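## Task

Place the entire chain bracelet in the back-left compartment of the six-compartment jewelry box, the bangle in the back-right, every ring in the front-right and every ear stud in the front-middle. Each item must sit lower than the top edge of the dividers. The hinge side counts as the back, and left and right are judged standing at the front looking toward the hinge. The box must end upright on the table.

## Robot and tools

Robot: two 6-joint arms, left_arm and right_arm, each with a parallel gripper. Scene frame: origin at table height midway between the nominal bases, +z up, +x out over the table, left_arm on the +y side (image sides may differ). Calibrated bases: left_arm at (+0.019, +0.328, +0.026) m, quat_wxyz (+1.000, 0, 0, -0.031); right_arm at (+0.041, -0.259, +0.023) m, quat_wxyz (+1.000, 0, 0, +0.028); both have +z up.

Row layout (used by every tool that moves the arms): one flat list of 14 numbers covering both arms, even if only one moves: left_arm waist, shoulder, elbow, wrist pitch, wrist yaw, wrist roll, opening, then the same seven for right_arm. Joint values are absolute target angles in radians (joint space, not Cartesian). Stated ranges: waist -2.618 to 3.054, shoulder 0.000 to 3.142, elbow 0.000 to 3.142, wrist pitch -1.571 to 1.571, wrist yaw -1.571 to 1.571, wrist roll -2.094 to 2.094. Real ends may differ by up to 0.059 rad; a target more than 0.059 past a stated end and beyond the current angle is refused; targets past the real end are clipped and reported as "joint sent to its limit". Opening is an absolute command from -1 (closed) to +1 (fully open). Every row restates all values: to keep a joint or gripper as is, resend its "Joint targets" value or its current "Tool commands" value; a 0 is a real command.

execute_actions(actions, cameras): actions is a list of actions; each action is a list of up to 15 rows, one per 1/30 s step, and the last row is held if fewer are given. An empty list just reports state. Per step each joint's target is kept within a lead of its measured angle (waist 0.202, shoulder 0.258, elbow 0.3, wrist pitch 0.573, wrist yaw and roll 0.522 rad), and targets that would move a gripper over 200 mm are scaled back, so long motions need several actions.

move(target, speed, blend, opening_speed, blocking, cameras): target is one 14-number row or a list of up to 15 rows (absolute joint goals). All joints travel together, so the hand traces a curve; no collision avoidance. speed: rad/s for the joint with the farthest to go, 0.01 to 2, default 0.5, one value or one per target. blend: rad, corner rounding for intermediate targets (default 0 = stop at each). opening_speed: rate on the -1..+1 scale per second, at least 0.2. Gripper values of the first row are sent at the start; later rows' gripper values are applied after everything stops at that row. Paths shorter than 0.5 s are slowed; over 10 s they stop short. blocking=false returns after about 0.5 s while the motion continues; a new move then replaces it. The result adds a "move:" line: done, off_target (rest with a joint over 0.035 rad off), moving, held or fault, plus limits=held if steps were withheld and the worst joint error per arm. Done does not mean no contact.

wait(seconds 0 to 10, cameras): lets time pass holding commands; a running move continues. stop(cameras): brakes a running move. zoom_image(camera, region=[x0, y0, x1, y1] pixels, origin top-left, at most 504x504) enlarges part of the latest image of cam_high, cam_low, cam_left_wrist or cam_right_wrist. finished_scene(scene): ends the current scene irreversibly, given its number (1 or 2); only call when items rest correctly without the robot.

Results: end_effector_position (m) and end_effector_quat_wxyz per arm, in that arm's own base frame; the position is the point between the pads, about 1 cm behind the fingertips; the gripper's +z points along the fingers, y is the closing direction; errors of a few cm are possible, more when reaching far. Joint positions and Joint velocities list each arm's joints in order, ending with finger opening in metres (0.093 fully open; stops at 0) and its rate. "within noise" means that arm is still. Joint targets shows what joints are driven toward now. "joint command not followed" means the clearance check altered targets (it does not keep the grippers apart). Joint torques: total drive output in N m, positive toward larger angle, with per-unit offsets; entries 1-3 wrap at ±28 N m.

Gripping: grip_measured is motor position on the -1..+1 scale; pads meet near -0.94 and each millimetre of object width adds about 0.0208; readings may be up to 0.02 too open. A low reading alone does not prove a thin object is held. Firm grip on a rigid flat object: command about 0.24 below the width reading; small or round items may need lower. Hold by repeating the closing value; release with a value well above the width reading. Force is about 50-65 N per pad, briefly higher on first contact, so close gradually on delicate items.

Cameras: cam_high and cam_low are fixed (scene frame), wrist cameras follow their arm (base frame); calibration is given as K, distortion and T_world_to_cam, and may be off by a couple of degrees and millimetres. Wrist images may lag while moving.

Cautions: do not drop items or release them while moving; avoid fast contact, slams and hard presses, and keep the arms from striking each other (this can fail the scene). Nothing may leave the table; keep the box upright. Brief external tugs may occur. Long holding, stretched poses or pushing into unreachable targets heat motors: MOTOR HOT at 75 °C, a fault folding the arm at 90 °C, collapse at 100 °C. Friction and weight may leave joints short of targets, especially when extended; small turns may not happen.

Each tool is called after ">>>" as a command line: name --argument value for each argument, lists and objects as JSON in quotes; but a table of rows of numbers goes row by row, as --pt "numbers of a row", without its own name.

## Session

>>> execute_actions --actions '[]'

Scene clock: 0.00 s.
left_arm: end_effector_position=(+0.0412, +0.3577, +0.2539) grip_measured=+1.000 end_effector_quat_wxyz=(+0.251, -0.461, +0.833, +0.176) | right_arm: end_effector_position=(+0.4969, +0.1004, +0.3422) grip_measured=+1.000 end_effector_quat_wxyz=(+0.726, +0.125, +0.626, -0.256)
Joint positions: left_arm=[1.578 1.454 1.524 -1.069 0.263 0.489 0.093] | right_arm=[0.481 1.846 1.276 0.915 0.99 -0.433 0.093]
Joint velocities: within noise
Joint torques (N m): no reading
Motor temperatures (°C): left_arm=[28 35 32 37 26 28 27] | right_arm=[30 36 35 35 29 26 27]
Heat: left arm: 37 °C; right arm: 36 °C.
Joint targets: left_arm=[1.578 1.446 1.535 -1.064 0.263 0.489] | right_arm=[0.481 1.837 1.283 0.914 0.990 -0.433]
Tool commands: left_gripper/opening=+1.0 right_gripper/opening=+1.0

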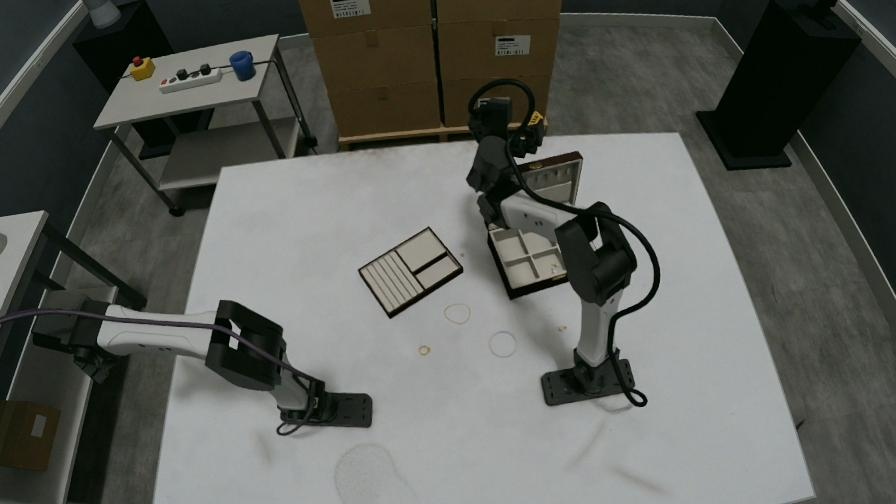

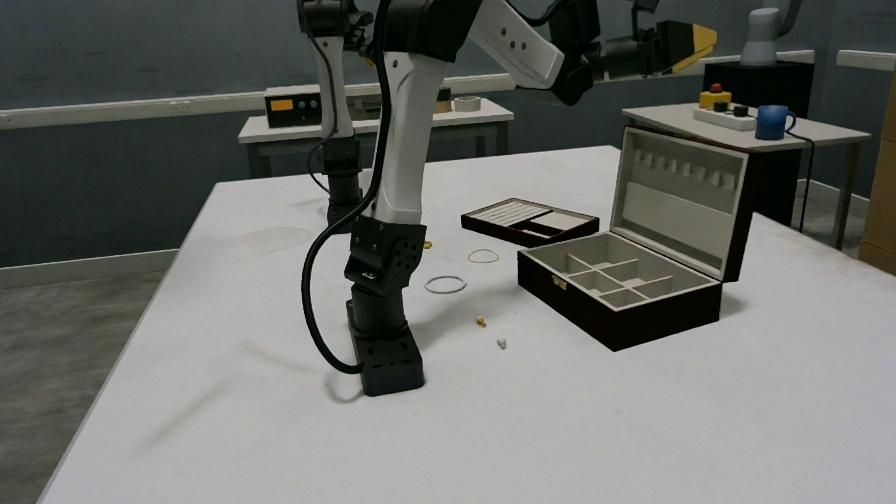

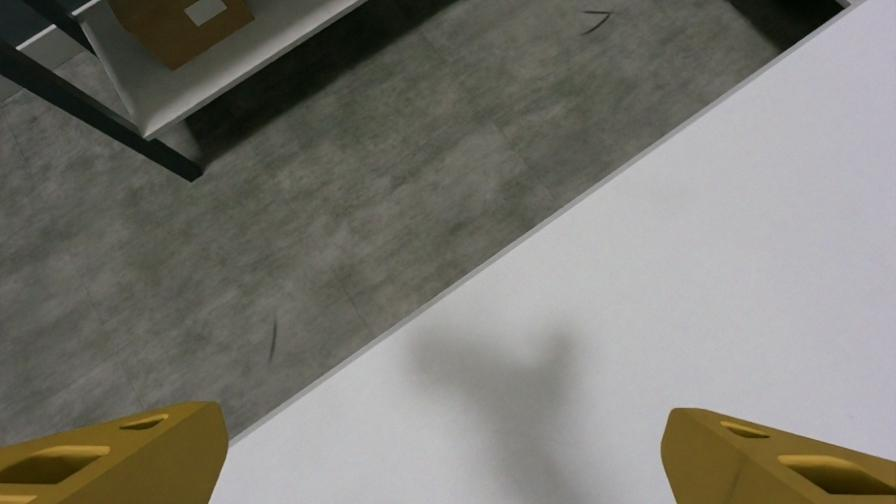

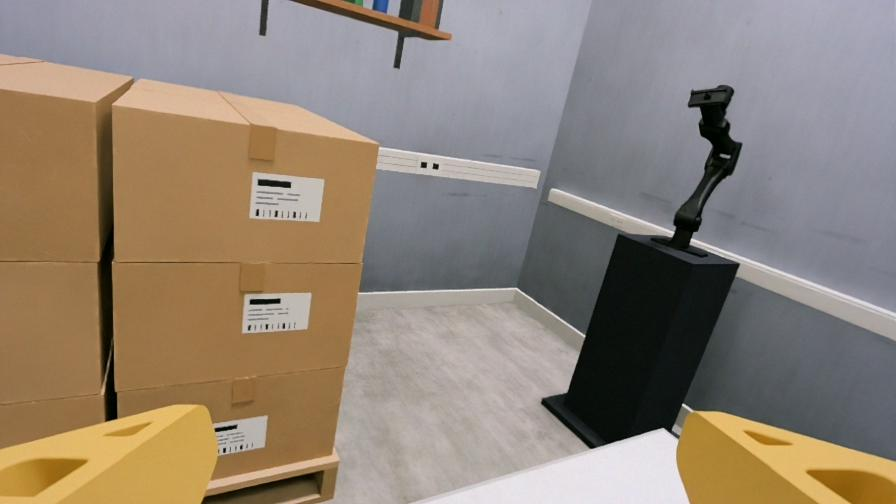

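>>> zoom_image --camera "cam_high" --region '[340, 200, 600, 370]'

>>> zoom_image --camera "cam_low" --region '[400, 180, 760, 380]'

Scaled by 1.938 from the camera's 896x504 image, which has a finer 1280x720 frame.

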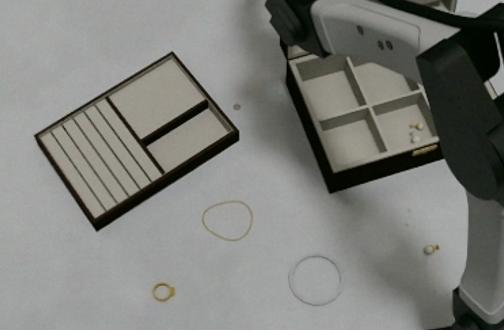

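Scaled by 1.400 from the camera's 896x504 image, which has a finer 1280x720 frame.

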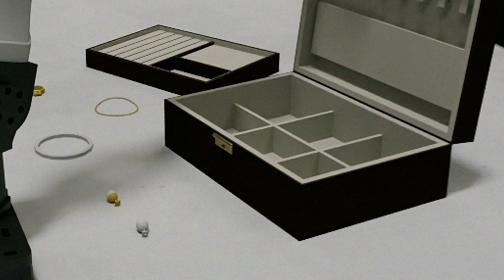

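>>> move --target '[-0.74,1.927,2.02,-1.5,0,0,1,-0.5,1.3,1.4,-1.4,0,0,1]' --speed 1.2

Scene clock: 106.23 s.
left_arm: end_effector_position=(+0.2829, -0.2639, +0.1997) grip_measured=+1.000 end_effector_quat_wxyz=(+0.068, +0.367, +0.927, -0.034) | right_arm: end_effector_position=(+0.2227, -0.1222, +0.2104) grip_measured=+1.000 end_effector_quat_wxyz=(+0.122, +0.238, +0.963, -0.037)
Joint positions: left_arm=[-0.744 1.919 1.992 -1.492 0.015 0.009 0.093] | right_arm=[-0.495 1.312 1.379 -1.383 0.01 -0.013 0.093]
Joint velocities: within noise
Joint torques (N m): left_arm=[0.14 -7.72 7.77 0.58 -0.12 -0.05] | right_arm=[0.05 -5.71 8.66 0.71 -0.06 0.18]
Motor temperatures (°C): left_arm=[28 38 36 39 26 27 27] | right_arm=[30 55 42 38 28 26 27]
Heat: left arm: 39 °C; right arm: 55 °C.
Joint targets: left_arm=[-0.740 1.927 2.020 -1.500 0.000 0.000] | right_arm=[-0.500 1.300 1.400 -1.400 0.000 0.000]
move: done
camera_calibration:
cam_left_wrist: T_world_to_cam=[[-0.675915, -0.736837, 0.0144532, -0.00603913], [-0.712458, 0.658317, 0.242944, 0.368779], [-0.188525, 0.153912, -0.969933, 0.368403], [0, 0, 0, 1]] pos_world=[0.328111, -0.303925, 0.267821]
cam_right_wrist: T_world_to_cam=[[-0.458731, -0.888564, 0.00449097, -0.00805638], [-0.871354, 0.450824, 0.193648, 0.247698], [-0.174094, 0.0849193, -0.981061, 0.331984], [0, 0, 0, 1]] pos_world=[0.269933, -0.147019, 0.277767]

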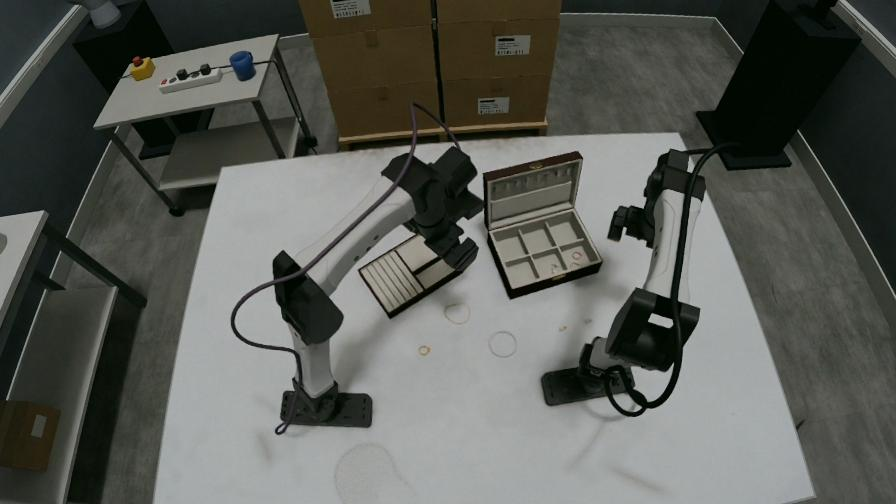

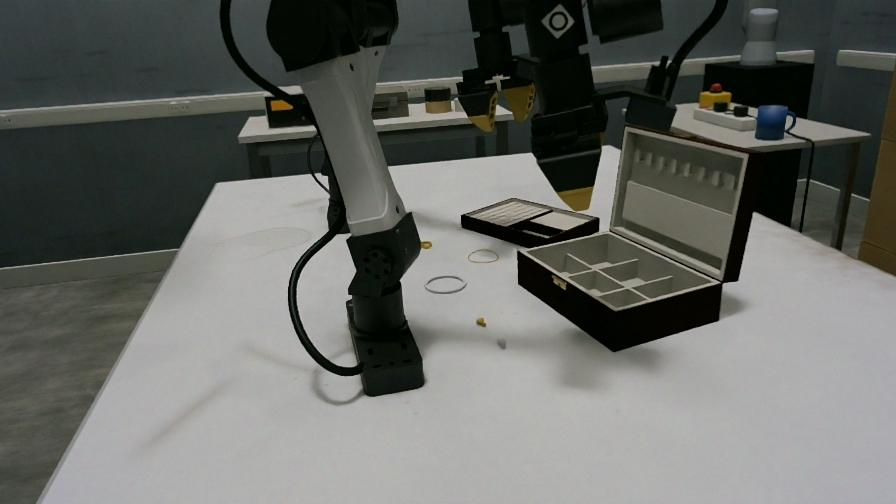

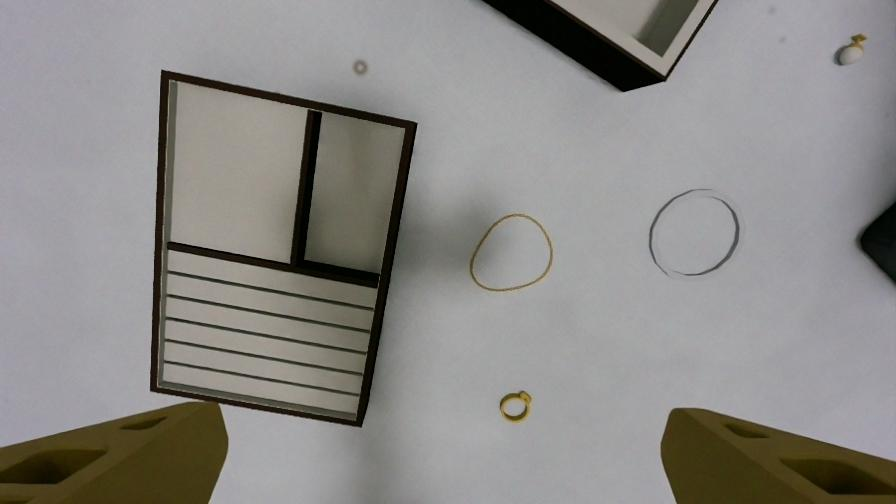

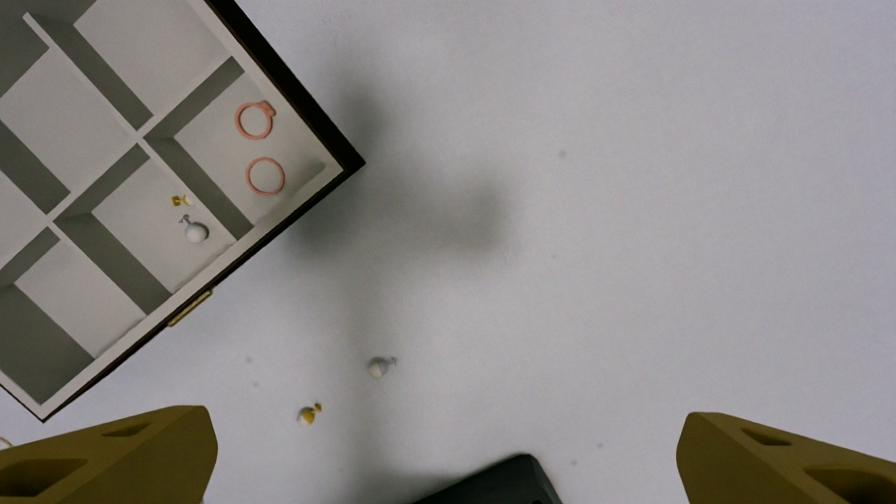

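>>> zoom_image --camera "cam_left_wrist" --region '[330, 40, 580, 180]'

>>> zoom_image --camera "cam_right_wrist" --region '[280, 330, 420, 440]'

>>> zoom_image --camera "cam_high" --region '[400, 140, 640, 370]'

Scaled by 2.016 from the camera's 896x504 image, which has a finer 1280x720 frame.

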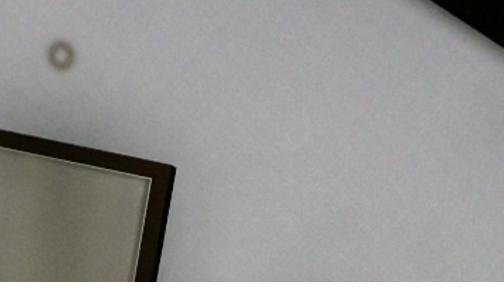

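Scaled by 3.600 from the camera's 896x504 image, which has a finer 1280x720 frame.

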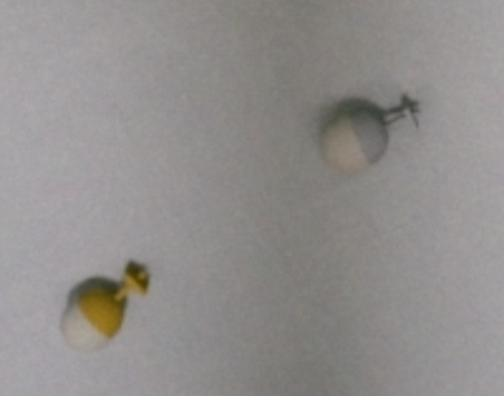

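Scaled by 2.100 from the camera's 896x504 image, which has a finer 1280x720 frame.

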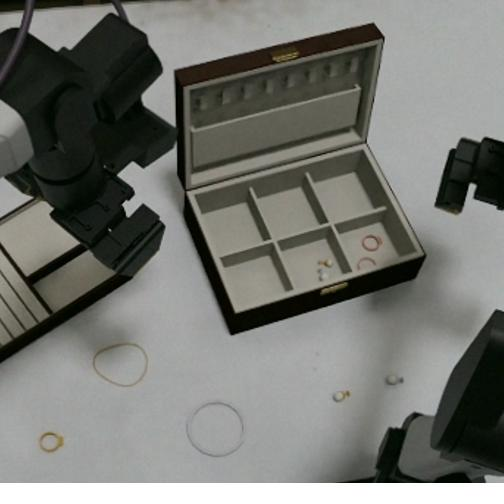

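>>> move --target '[0.9,0.9,0.9,-1.3,0,0,0,-0.244,1.184,0.881,-1.268,0,1.57,0]' --speed 1.2

Scene clock: 203.20 s.
left_arm: end_effector_position=(+0.1034, +0.1275, +0.1474) grip_measured=+0.002 end_effector_quat_wxyz=(+0.117, -0.425, +0.896, +0.055) | right_arm: end_effector_position=(+0.1644, -0.0433, +0.0996) grip_measured=+0.002 end_effector_quat_wxyz=(-0.007, +0.785, +0.619, -0.010)
Joint positions: left_arm=[0.892 0.905 0.907 -1.313 0.002 0.006 0.045] | right_arm=[-0.25 1.198 0.889 -1.284 0.007 1.557 0.045]
Joint velocities: within noise
Joint torques (N m): left_arm=[0.46 -0.92 5.03 1.01 0.02 -0.04] | right_arm=[1.01 -4.38 5.6 0.37 0.01 0.18]
Motor temperatures (°C): left_arm=[27 41 40 36 26 27 27] | right_arm=[30 42 42 34 27 26 27]
Heat: left arm: 41 °C; right arm: 42 °C.
Joint targets: left_arm=[0.900 0.900 0.900 -1.300 0.000 0.000] | right_arm=[-0.244 1.184 0.881 -1.268 0.000 1.570]
move: done
camera_calibration:
cam_left_wrist: T_world_to_cam=[[0.781906, -0.623389, 0.00298089, -0.0017216], [-0.617864, -0.774323, 0.136632, 0.184526], [-0.0828669, -0.108676, -0.990617, 0.249264], [0, 0, 0, 1]] pos_world=[0.136014, 0.168899, 0.221718]
cam_right_wrist: T_world_to_cam=[[-0.97367, 0.22762, 0.0125076, 0.167935], [0.210898, 0.878596, 0.428475, -0.0000179128], [0.0865401, 0.419831, -0.903467, 0.170372], [0, 0, 0, 1]] pos_world=[0.148773, -0.109737, 0.151833]

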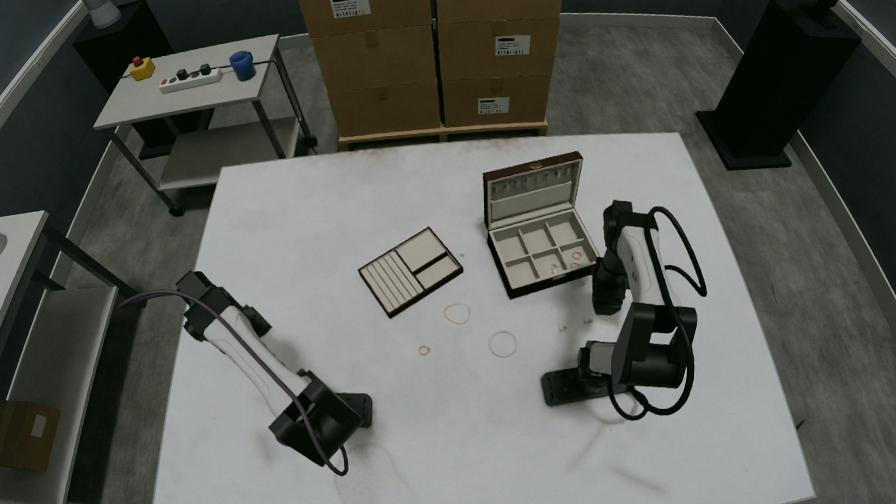

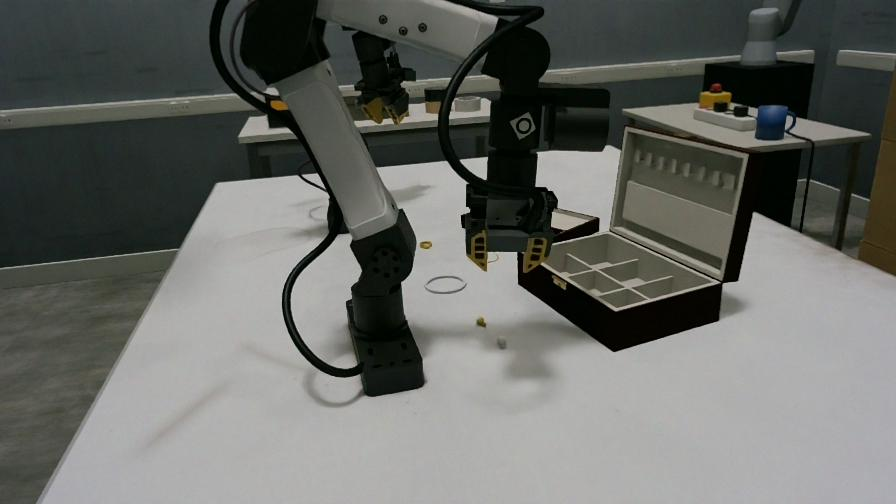

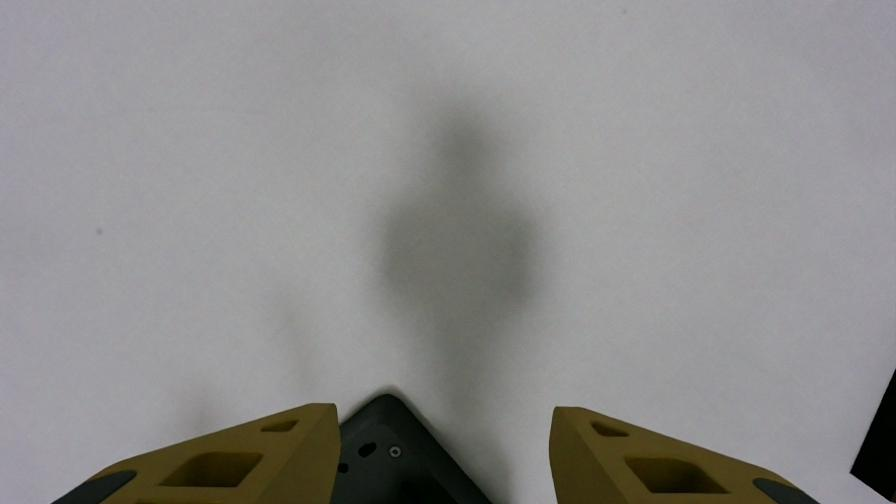

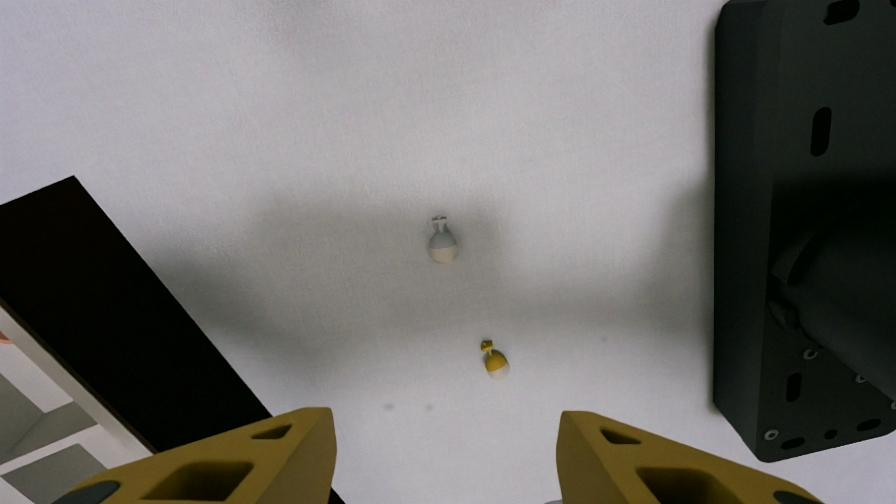

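>>> move --target '[0.9,0.9,0.9,-1.3,0,0,0,-0.203,1.278,0.613,-0.905,0,1.57,0]' --speed 0.7 --cameras '["cam_right_wrist"]'

Scene clock: 221.20 s.
left_arm: end_effector_position=(+0.1036, +0.1278, +0.1475) grip_measured=+0.002 end_effector_quat_wxyz=(+0.118, -0.425, +0.896, +0.056) | right_arm: end_effector_position=(+0.1681, -0.0369, +0.0220) grip_measured=+0.002 end_effector_quat_wxyz=(+0.000, +0.773, +0.634, -0.004)
Joint positions: left_arm=[0.892 0.905 0.907 -1.311 0.002 0.006 0.045] | right_arm=[-0.209 1.272 0.618 -0.922 0.007 1.558 0.045]
Joint velocities: within noise
Joint torques (N m): left_arm=[0.46 -0.94 5.03 0.98 0.02 -0.04] | right_arm=[1.01 -2.71 5.33 0.47 0.01 0.17]
Motor temperatures (°C): left_arm=[27 39 38 36 26 27 27] | right_arm=[30 40 42 33 27 26 27]
Heat: left arm: 39 °C; right arm: 42 °C.
Joint targets: left_arm=[0.900 0.900 0.900 -1.300 0.000 0.000] | right_arm=[-0.203 1.278 0.613 -0.905 0.000 1.570]
move: done
camera_calibration:
cam_right_wrist: T_world_to_cam=[[-0.982066, 0.18846, -0.00542581, 0.171436], [0.168032, 0.887942, 0.428163, 0.0344005], [0.0855095, 0.419572, -0.903685, 0.097459], [0, 0, 0, 1]] pos_world=[0.154248, -0.103746, 0.0742735]
Images, in order (width x height): cam_right_wrist 896x504.

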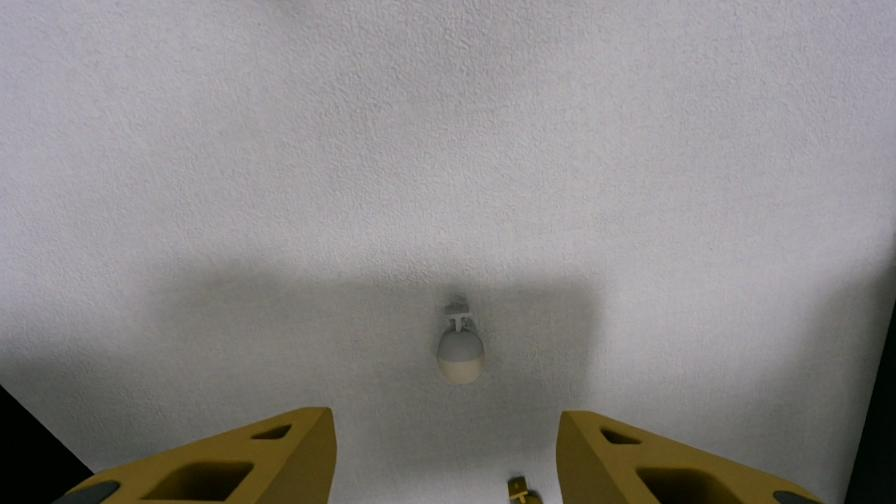

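>>> move --pt "0.9 0.9 0.9 -1.3 0 0 0 -0.203 1.349 0.5115 -0.725 0 1.57 0" --pt "0.9 0.9 0.9 -1.3 0 0 0 -0.203 1.349 0.5115 -0.725 0 1.57 -0.92" --speed 0.4 --opening_speed 1.5 --cameras '["cam_right_wrist"]'

Scene clock: 239.77 s.
left_arm: end_effector_position=(+0.1037, +0.1279, +0.1476) grip_measured=+0.002 end_effector_quat_wxyz=(+0.118, -0.425, +0.896, +0.056) | right_arm: end_effector_position=(+0.1772, -0.0388, -0.0061) grip_measured=-0.880 end_effector_quat_wxyz=(+0.019, +0.773, +0.634, +0.010)
Joint positions: left_arm=[0.892 0.905 0.907 -1.311 0.002 0.006 0.045] | right_arm=[-0.209 1.331 0.532 -0.729 0.007 1.558 0.003]
Joint velocities: within noise
Joint torques (N m): left_arm=[0.47 -0.94 5.03 0.98 0.02 -0.04] | right_arm=[1.02 -1.88 3.62 0.41 0.02 0.17]
Motor temperatures (°C): left_arm=[27 38 37 36 26 27 27] | right_arm=[30 39 42 33 27 26 27]
Heat: left arm: 38 °C; right arm: 42 °C.
Joint targets: left_arm=[0.900 0.900 0.900 -1.300 0.000 0.000] | right_arm=[-0.203 1.349 0.512 -0.725 0.000 1.570]
move: done; target 2's new numbers were sent with right_arm's wrist pitch 0.074 rad from that target
camera_calibration:
cam_right_wrist: T_world_to_cam=[[-0.980667, 0.188557, -0.0523249, 0.180045], [0.148698, 0.891886, 0.427116, 0.0501556], [0.127204, 0.411078, -0.902682, 0.0643077], [0, 0, 0, 1]] pos_world=[0.160926, -0.105117, 0.046048]
Images, in order (width x height): cam_right_wrist 896x504.

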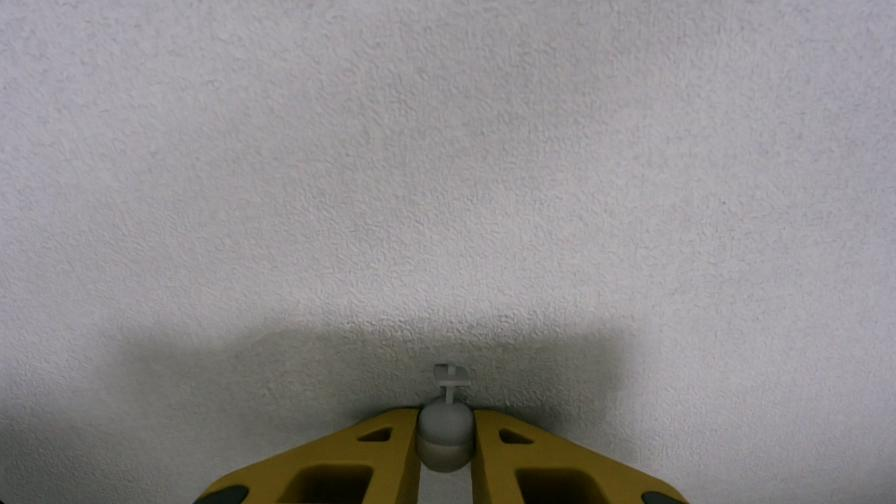

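>>> move --pt "0.9 0.9 0.9 -1.3 0 0 0 -0.203 1.184 0.881 -1.268 0 1.57 -0.92" --pt "0.9 0.9 0.9 -1.3 0 0 0 0.058 1.71 1.42 -1.281 0 1.57 -0.92" --speed 0.7 --blend 0.1 --cameras '["cam_right_wrist","cam_low","cam_high"]'

Scene clock: 260.73 s.
left_arm: end_effector_position=(+0.1037, +0.1280, +0.1476) grip_measured=+0.002 end_effector_quat_wxyz=(+0.118, -0.425, +0.896, +0.056) | right_arm: end_effector_position=(+0.3058, +0.0163, +0.1168) grip_measured=-0.880 end_effector_quat_wxyz=(+0.002, +0.682, +0.731, -0.002)
Joint positions: left_arm=[0.892 0.905 0.907 -1.311 0.002 0.006 0.045] | right_arm=[0.056 1.701 1.397 -1.266 0.005 1.558 0.003]
Joint velocities: within noise
Joint torques (N m): left_arm=[0.46 -0.92 5.03 0.98 0.02 -0.04] | right_arm=[0.64 -7.45 8.49 0.13 0.03 0.17]
Motor temperatures (°C): left_arm=[27 37 36 36 26 27 27] | right_arm=[30 39 40 32 27 26 28]
Heat: left arm: 37 °C; right arm: 40 °C.
Joint targets: left_arm=[0.900 0.900 0.900 -1.300 0.000 0.000] | right_arm=[0.058 1.710 1.420 -1.281 0.000 1.570]
move: done
camera_calibration:
cam_right_wrist: T_world_to_cam=[[-0.997117, -0.0750532, -0.0111858, 0.306764], [-0.0725659, 0.90002, 0.429765, -0.00333226], [-0.0221877, 0.429337, -0.902872, 0.181689], [0, 0, 0, 1]] pos_world=[0.309669, -0.0519832, 0.168906]
Images, in order (width x height): cam_high 896x504, cam_low 896x504, cam_right_wrist 896x504.

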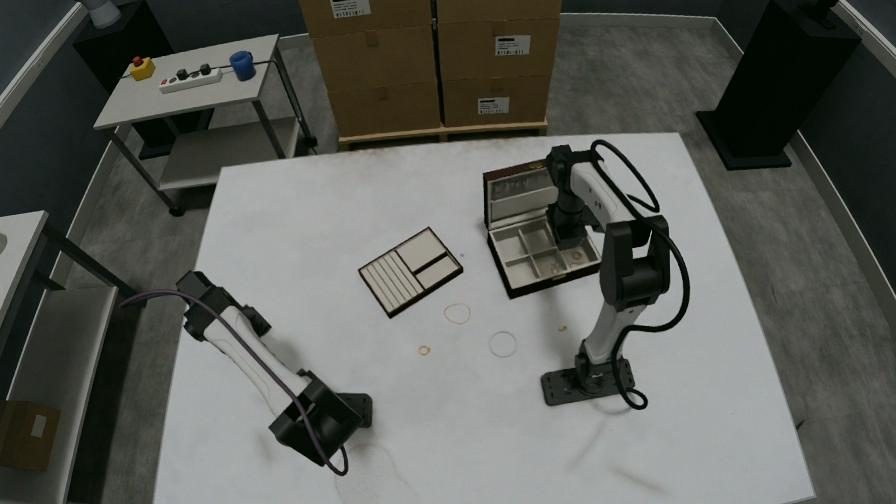

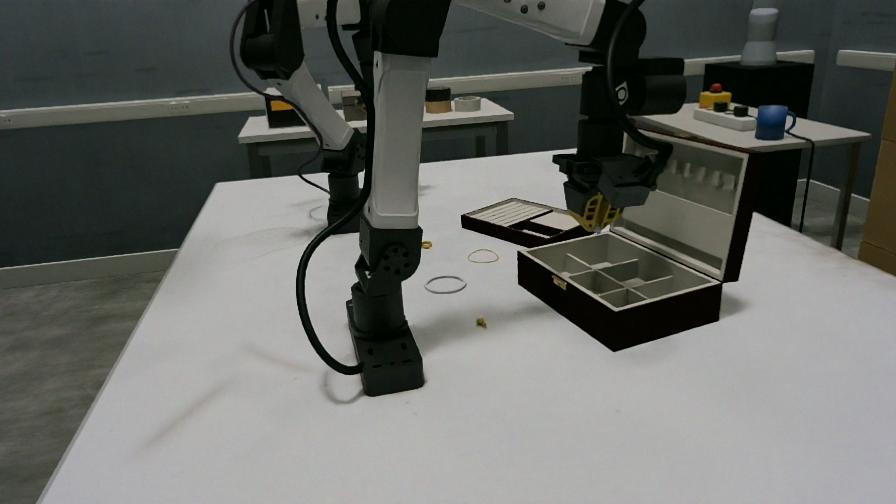

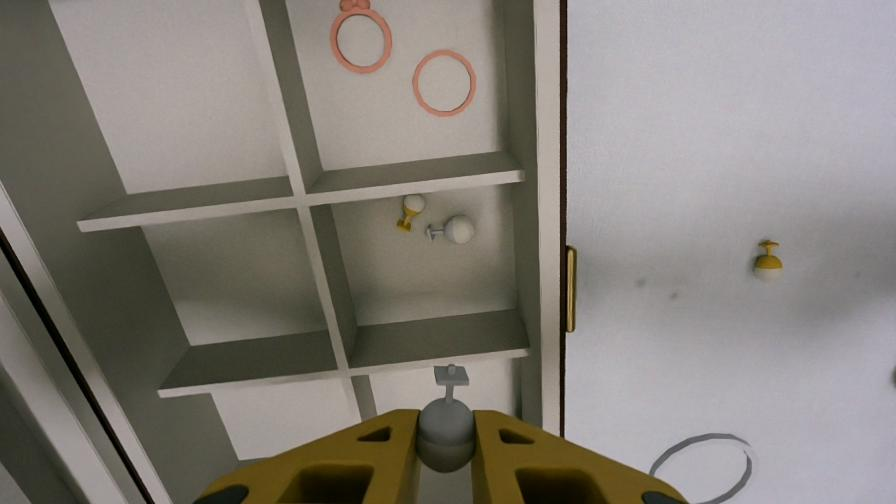

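>>> move --pt "0.9 0.9 0.9 -1.3 0 0 0 0.116 1.7496 1.466 -1.287 0 1.57 -0.92" --pt "0.9 0.9 0.9 -1.3 0 0 0 0.116 1.8316 1.178 -0.917 0 1.57 -0.92" --speed 0.5 --blend 0.02 --cameras '["cam_right_wrist","cam_low"]'

Scene clock: 289.33 s.
left_arm: end_effector_position=(+0.1037, +0.1280, +0.1476) grip_measured=+0.002 end_effector_quat_wxyz=(+0.118, -0.425, +0.896, +0.056) | right_arm: end_effector_position=(+0.3153, +0.0359, +0.0286) grip_measured=-0.880 end_effector_quat_wxyz=(+0.000, +0.660, +0.751, -0.003)
Joint positions: left_arm=[0.892 0.905 0.907 -1.311 0.002 0.006 0.045] | right_arm=[0.116 1.823 1.183 -0.934 0.004 1.558 0.003]
Joint velocities: within noise
Joint torques (N m): left_arm=[0.46 -0.94 5.03 0.97 0.02 -0.04] | right_arm=[0.51 -8.17 5.38 0.42 0.05 0.17]
Motor temperatures (°C): left_arm=[27 36 36 36 26 27 27] | right_arm=[30 42 43 32 27 26 28]
Heat: left arm: 36 °C; right arm: 43 °C.
Joint targets: left_arm=[0.900 0.900 0.900 -1.300 0.000 0.000] | right_arm=[0.116 1.832 1.178 -0.917 0.000 1.570]
move: done
camera_calibration:
cam_right_wrist: T_world_to_cam=[[-0.990927, -0.134217, -0.00701238, 0.316791], [-0.124115, 0.89383, 0.430886, 0.0340448], [-0.0515642, 0.427847, -0.902379, 0.103126], [0, 0, 0, 1]] pos_world=[0.32346, -0.032034, 0.0806112]
Images, in order (width x height): cam_low 896x504, cam_right_wrist 896x504.

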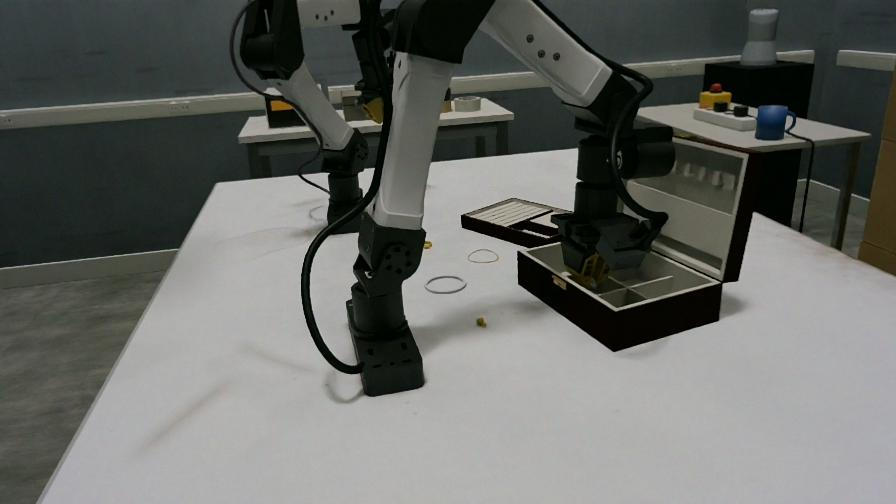

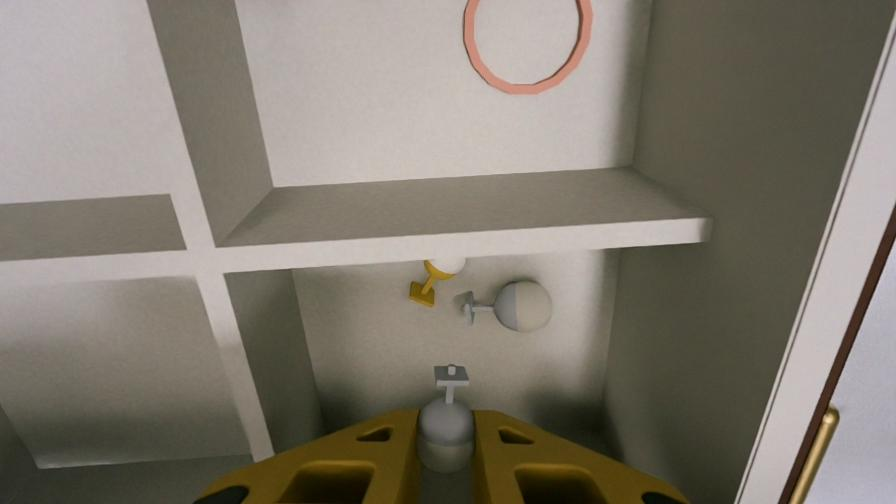

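>>> move --pt "0.9 0.9 0.9 -1.3 0 0 0 0.116 1.851 1.151 -0.871 0 1.57 -0.92" --pt "0.9 0.9 0.9 -1.3 0 0 0 0.116 1.851 1.151 -0.871 0 1.57 -0.35" --pt "0.9 0.9 0.9 -1.3 0 0 0 0.116 1.7496 1.466 -1.287 0 1.57 -0.35" --speed 0.4 --opening_speed 1 --cameras '["cam_right_wrist"]'

Scene clock: 308.10 s.
left_arm: end_effector_position=(+0.1037, +0.1280, +0.1476) grip_measured=+0.002 end_effector_quat_wxyz=(+0.118, -0.425, +0.896, +0.056) | right_arm: end_effector_position=(+0.3165, +0.0360, +0.1086) grip_measured=-0.352 end_effector_quat_wxyz=(-0.006, +0.660, +0.751, -0.010)
Joint positions: left_arm=[0.892 0.905 0.907 -1.311 0.002 0.006 0.045] | right_arm=[0.116 1.772 1.448 -1.27 0.004 1.558 0.028]
Joint velocities: within noise
Joint torques (N m): left_arm=[0.46 -0.94 5.03 0.98 0.02 -0.04] | right_arm=[0.51 -11.1 7.97 0.03 0.04 0.17]
Motor temperatures (°C): left_arm=[27 36 36 36 26 27 27] | right_arm=[30 44 41 32 27 26 29]
Heat: left arm: 36 °C; right arm: 44 °C.
Joint targets: left_arm=[0.900 0.900 0.900 -1.300 0.000 0.000] | right_arm=[0.116 1.750 1.466 -1.287 0.000 1.570]
move: done
camera_calibration:
cam_right_wrist: T_world_to_cam=[[-0.990865, -0.134209, 0.0132017, 0.316292], [-0.115457, 0.894835, 0.431207, -0.00325036], [-0.0696854, 0.425744, -0.902157, 0.181183], [0, 0, 0, 1]] pos_world=[0.325654, -0.0317793, 0.160681]
Images, in order (width x height): cam_right_wrist 896x504.

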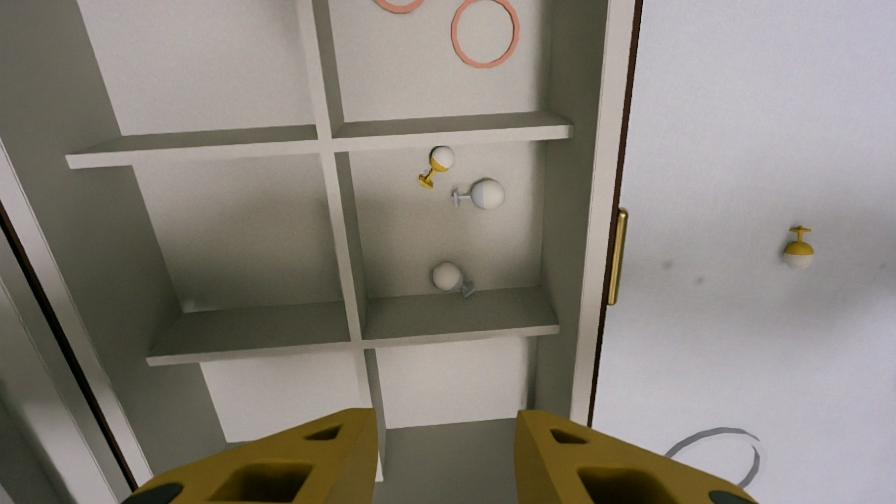

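>>> move --pt "0.9 0.9 0.9 -1.3 0 0 0 0.178 1.153 0.7026 -1.1205 0 1.57 0" --pt "0.9 0.9 0.9 -1.3 0 0 0 0.178 1.279 0.492 -0.784 0 1.57 0" --pt "0.9 0.9 0.9 -1.3 0 0 0 0.178 1.279 0.492 -0.784 0 1.57 -0.92" --speed '[0.8,0.5,0.5]' --opening_speed 1.5 --cameras '["cam_right_wrist"]'

Scene clock: 328.00 s.
left_arm: end_effector_position=(+0.1037, +0.1280, +0.1476) grip_measured=+0.002 end_effector_quat_wxyz=(+0.118, -0.425, +0.896, +0.056) | right_arm: end_effector_position=(+0.1562, +0.0264, -0.0051) grip_measured=-0.886 end_effector_quat_wxyz=(+0.000, +0.639, +0.769, -0.003)
Joint positions: left_arm=[0.892 0.905 0.907 -1.311 0.002 0.006 0.045] | right_arm=[0.172 1.272 0.498 -0.8 0.004 1.558 0.003]
Joint velocities: within noise
Joint torques (N m): left_arm=[0.46 -0.94 5.03 0.98 0.02 -0.04] | right_arm=[1.02 -2.3 4.96 0.44 0.05 0.17]
Motor temperatures (°C): left_arm=[27 35 35 36 26 27 27] | right_arm=[30 47 43 31 27 26 28]
Heat: left arm: 36 °C; right arm: 47 °C.
Joint targets: left_arm=[0.900 0.900 0.900 -1.300 0.000 0.000] | right_arm=[0.178 1.279 0.492 -0.784 0.000 1.570]
move: done
camera_calibration:
cam_right_wrist: T_world_to_cam=[[-0.98178, -0.18992, -0.00624958, 0.157664], [-0.17403, 0.885459, 0.430901, 0.0452747], [-0.0763031, 0.424138, -0.902377, 0.0725777], [0, 0, 0, 1]] pos_world=[0.168208, -0.0409283, 0.0469688]
Images, in order (width x height): cam_right_wrist 896x504.

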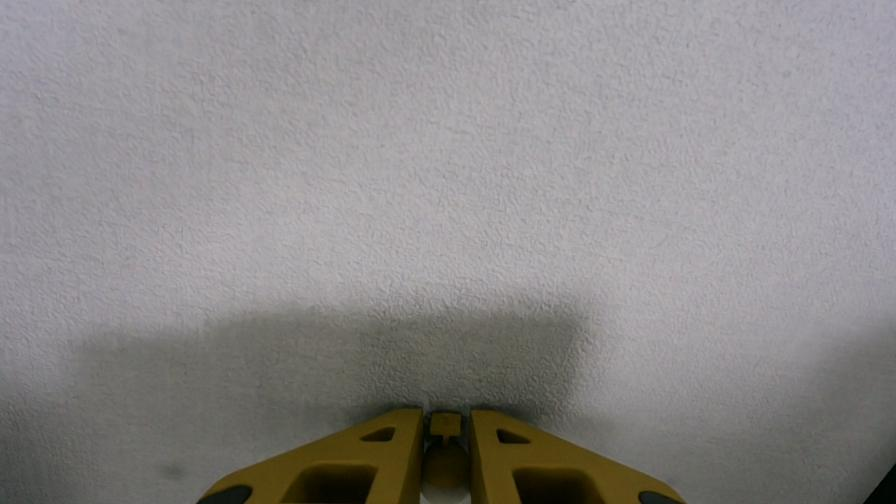

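>>> move --pt "0.9 0.9 0.9 -1.3 0 0 0 0.176 1.153 0.85 -1.26 0 1.57 -0.92" --pt "0.9 0.9 0.9 -1.3 0 0 0 0.107 1.7574 1.4754 -1.289 0 1.57 -0.92" --pt "0.9 0.9 0.9 -1.3 0 0 0 0.107 1.8544 1.1644 -0.881 0 1.57 -0.92" --pt "0.9 0.9 0.9 -1.3 0 0 0 0.107 1.8544 1.1644 -0.881 0 1.57 -0.5" --pt "0.9 0.9 0.9 -1.3 0 0 0 0.107 1.7574 1.4754 -1.289 0 1.57 -0.5" --speed '[0.6,0.8,0.4,0.5,0.5]' --blend '[0.1,0.02,0,0,0]' --opening_speed 1 --cameras '["cam_right_wrist","cam_high"]'

Scene clock: 373.83 s.
left_arm: end_effector_position=(+0.1037, +0.1280, +0.1476) grip_measured=+0.002 end_effector_quat_wxyz=(+0.118, -0.425, +0.896, +0.056) | right_arm: end_effector_position=(+0.3188, +0.0352, +0.1094) grip_measured=-0.502 end_effector_quat_wxyz=(-0.006, +0.662, +0.750, -0.009)
Joint positions: left_arm=[0.892 0.905 0.907 -1.311 0.002 0.006 0.045] | right_arm=[0.112 1.779 1.459 -1.272 0.004 1.558 0.021]
Joint velocities: within noise
Joint torques (N m): left_arm=[0.46 -0.94 5.03 0.97 0.02 -0.04] | right_arm=[0.03 -11.02 7.88 0.06 0.05 0.17]
Motor temperatures (°C): left_arm=[27 35 35 35 26 27 27] | right_arm=[30 41 40 31 27 26 29]
Heat: left arm: 35 °C; right arm: 41 °C.
Joint targets: left_arm=[0.900 0.900 0.900 -1.300 0.000 0.000] | right_arm=[0.107 1.758 1.475 -1.289 0.000 1.570]
move: done
camera_calibration:
cam_right_wrist: T_world_to_cam=[[-0.991347, -0.13081, 0.0109134, 0.318761], [-0.113365, 0.895116, 0.431179, -0.00321359], [-0.0661713, 0.426211, -0.9022, 0.181215], [0, 0, 0, 1]] pos_world=[0.327629, -0.0326622, 0.161399]
Images, in order (width x height): cam_high 896x504, cam_right_wrist 896x504.

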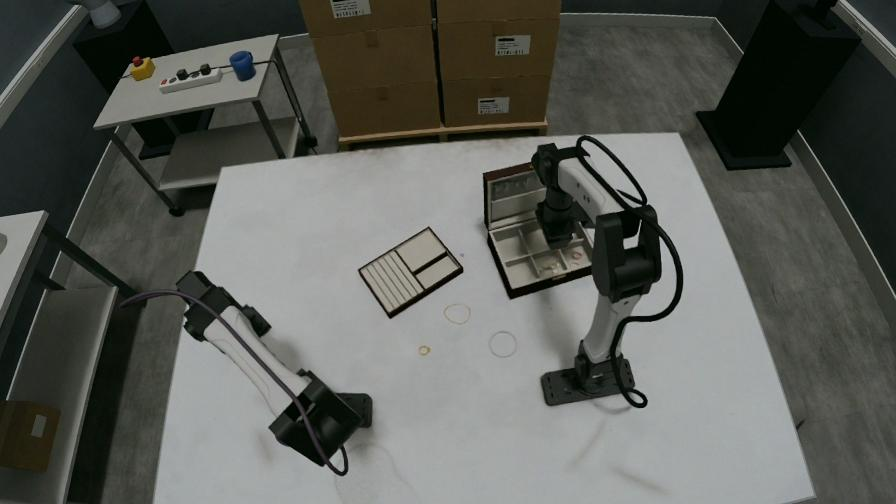

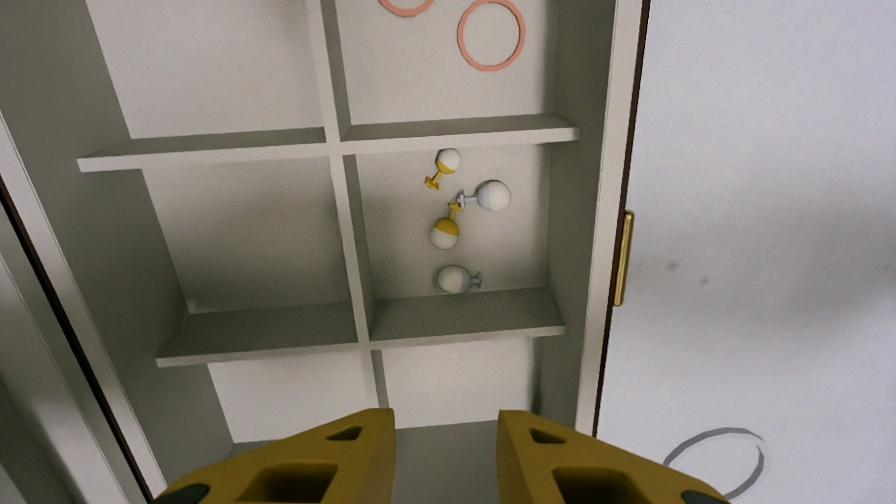

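>>> move --target '[0.9,0.9,0.9,-1.3,0,0,0,0.887,1.5225,1.143,-1.191,0,1.57,-0.3]' --speed 0.9 --cameras '["cam_right_wrist"]'

Scene clock: 386.53 s.
left_arm: end_effector_position=(+0.1037, +0.1280, +0.1476) grip_measured=+0.002 end_effector_quat_wxyz=(+0.118, -0.425, +0.896, +0.056) | right_arm: end_effector_position=(+0.1617, +0.1970, +0.0966) grip_measured=-0.302 end_effector_quat_wxyz=(-0.004, +0.330, +0.944, -0.015)
Joint positions: left_arm=[0.892 0.905 0.907 -1.311 0.002 0.006 0.045] | right_arm=[0.885 1.545 1.151 -1.208 0.002 1.558 0.031]
Joint velocities: within noise
Joint torques (N m): left_arm=[0.44 -0.92 5.03 0.97 0.02 -0.04] | right_arm=[0.69 -8.62 5.46 0.39 0.07 0.17]
Motor temperatures (°C): left_arm=[27 35 35 35 26 27 27] | right_arm=[30 45 41 30 27 25 28]
Heat: left arm: 35 °C; right arm: 45 °C.
Joint targets: left_arm=[0.900 0.900 0.900 -1.300 0.000 0.000] | right_arm=[0.887 1.523 1.143 -1.191 0.000 1.570]
move: done
camera_calibration:
cam_right_wrist: T_world_to_cam=[[-0.618604, -0.785428, 0.0207851, 0.252026], [-0.702393, 0.564674, 0.433345, -0.000183933], [-0.352098, 0.25347, -0.900988, 0.170471], [0, 0, 0, 1]] pos_world=[0.215797, 0.154843, 0.148433]
Images, in order (width x height): cam_right_wrist 896x504.

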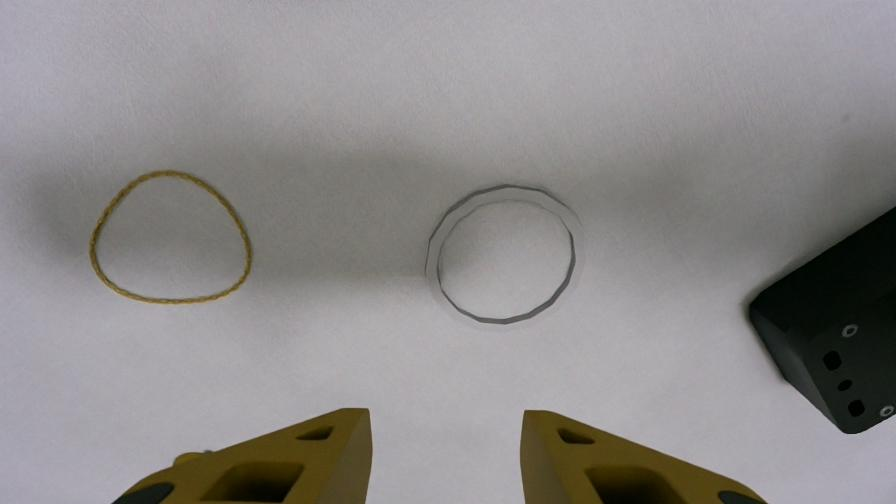

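>>> move --pt "0.9 0.9 0.9 -1.3 0 0 0 0.952 1.5225 1.143 -1.191 0 1.57 -0.3" --pt "0.9 0.9 0.9 -1.3 0 0 0 0.952 1.6756 0.862 -0.757 0 1.57 -0.3" --pt "0.9 0.9 0.9 -1.3 0 0 0 0.952 1.6756 0.862 -0.757 0 1.57 -1" --speed 0.5 --opening_speed 1 --blend '[0.02,0,0]' --cameras '["cam_right_wrist"]'

Scene clock: 407.10 s.
left_arm: end_effector_position=(+0.1037, +0.1280, +0.1476) grip_measured=+0.002 end_effector_quat_wxyz=(+0.118, -0.425, +0.896, +0.056) | right_arm: end_effector_position=(+0.1506, +0.2100, -0.0001) grip_measured=-0.973 end_effector_quat_wxyz=(+0.000, +0.300, +0.954, -0.002)
Joint positions: left_arm=[0.892 0.905 0.907 -1.311 0.002 0.006 0.045] | right_arm=[0.95 1.667 0.867 -0.773 0.002 1.558 0]
Joint velocities: within noise
Joint torques (N m): left_arm=[0.44 -0.94 5.03 0.97 0.02 -0.04] | right_arm=[0.66 -6.15 4.94 0.44 0.08 0.17]
Motor temperatures (°C): left_arm=[27 35 35 35 26 27 27] | right_arm=[30 45 41 30 27 25 28]
Heat: left arm: 35 °C; right arm: 45 °C.
Joint targets: left_arm=[0.900 0.900 0.900 -1.300 0.000 0.000] | right_arm=[0.952 1.675 0.862 -0.757 0.000 1.570]
move: done
camera_calibration:
cam_right_wrist: T_world_to_cam=[[-0.566202, -0.824233, -0.00744464, 0.257634], [-0.744687, 0.507646, 0.433286, 0.0448527], [-0.353349, 0.250871, -0.901226, 0.0768355], [0, 0, 0, 1]] pos_world=[0.206424, 0.170305, 0.0517301]
Images, in order (width x height): cam_right_wrist 896x504.

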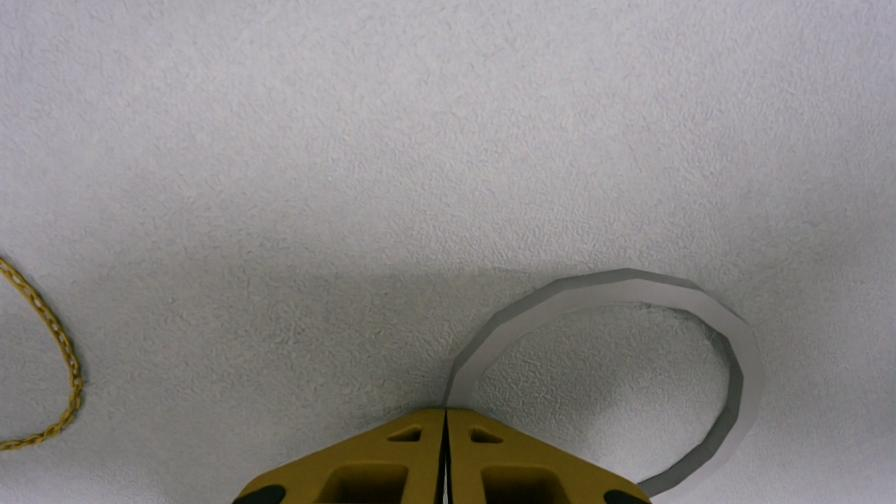

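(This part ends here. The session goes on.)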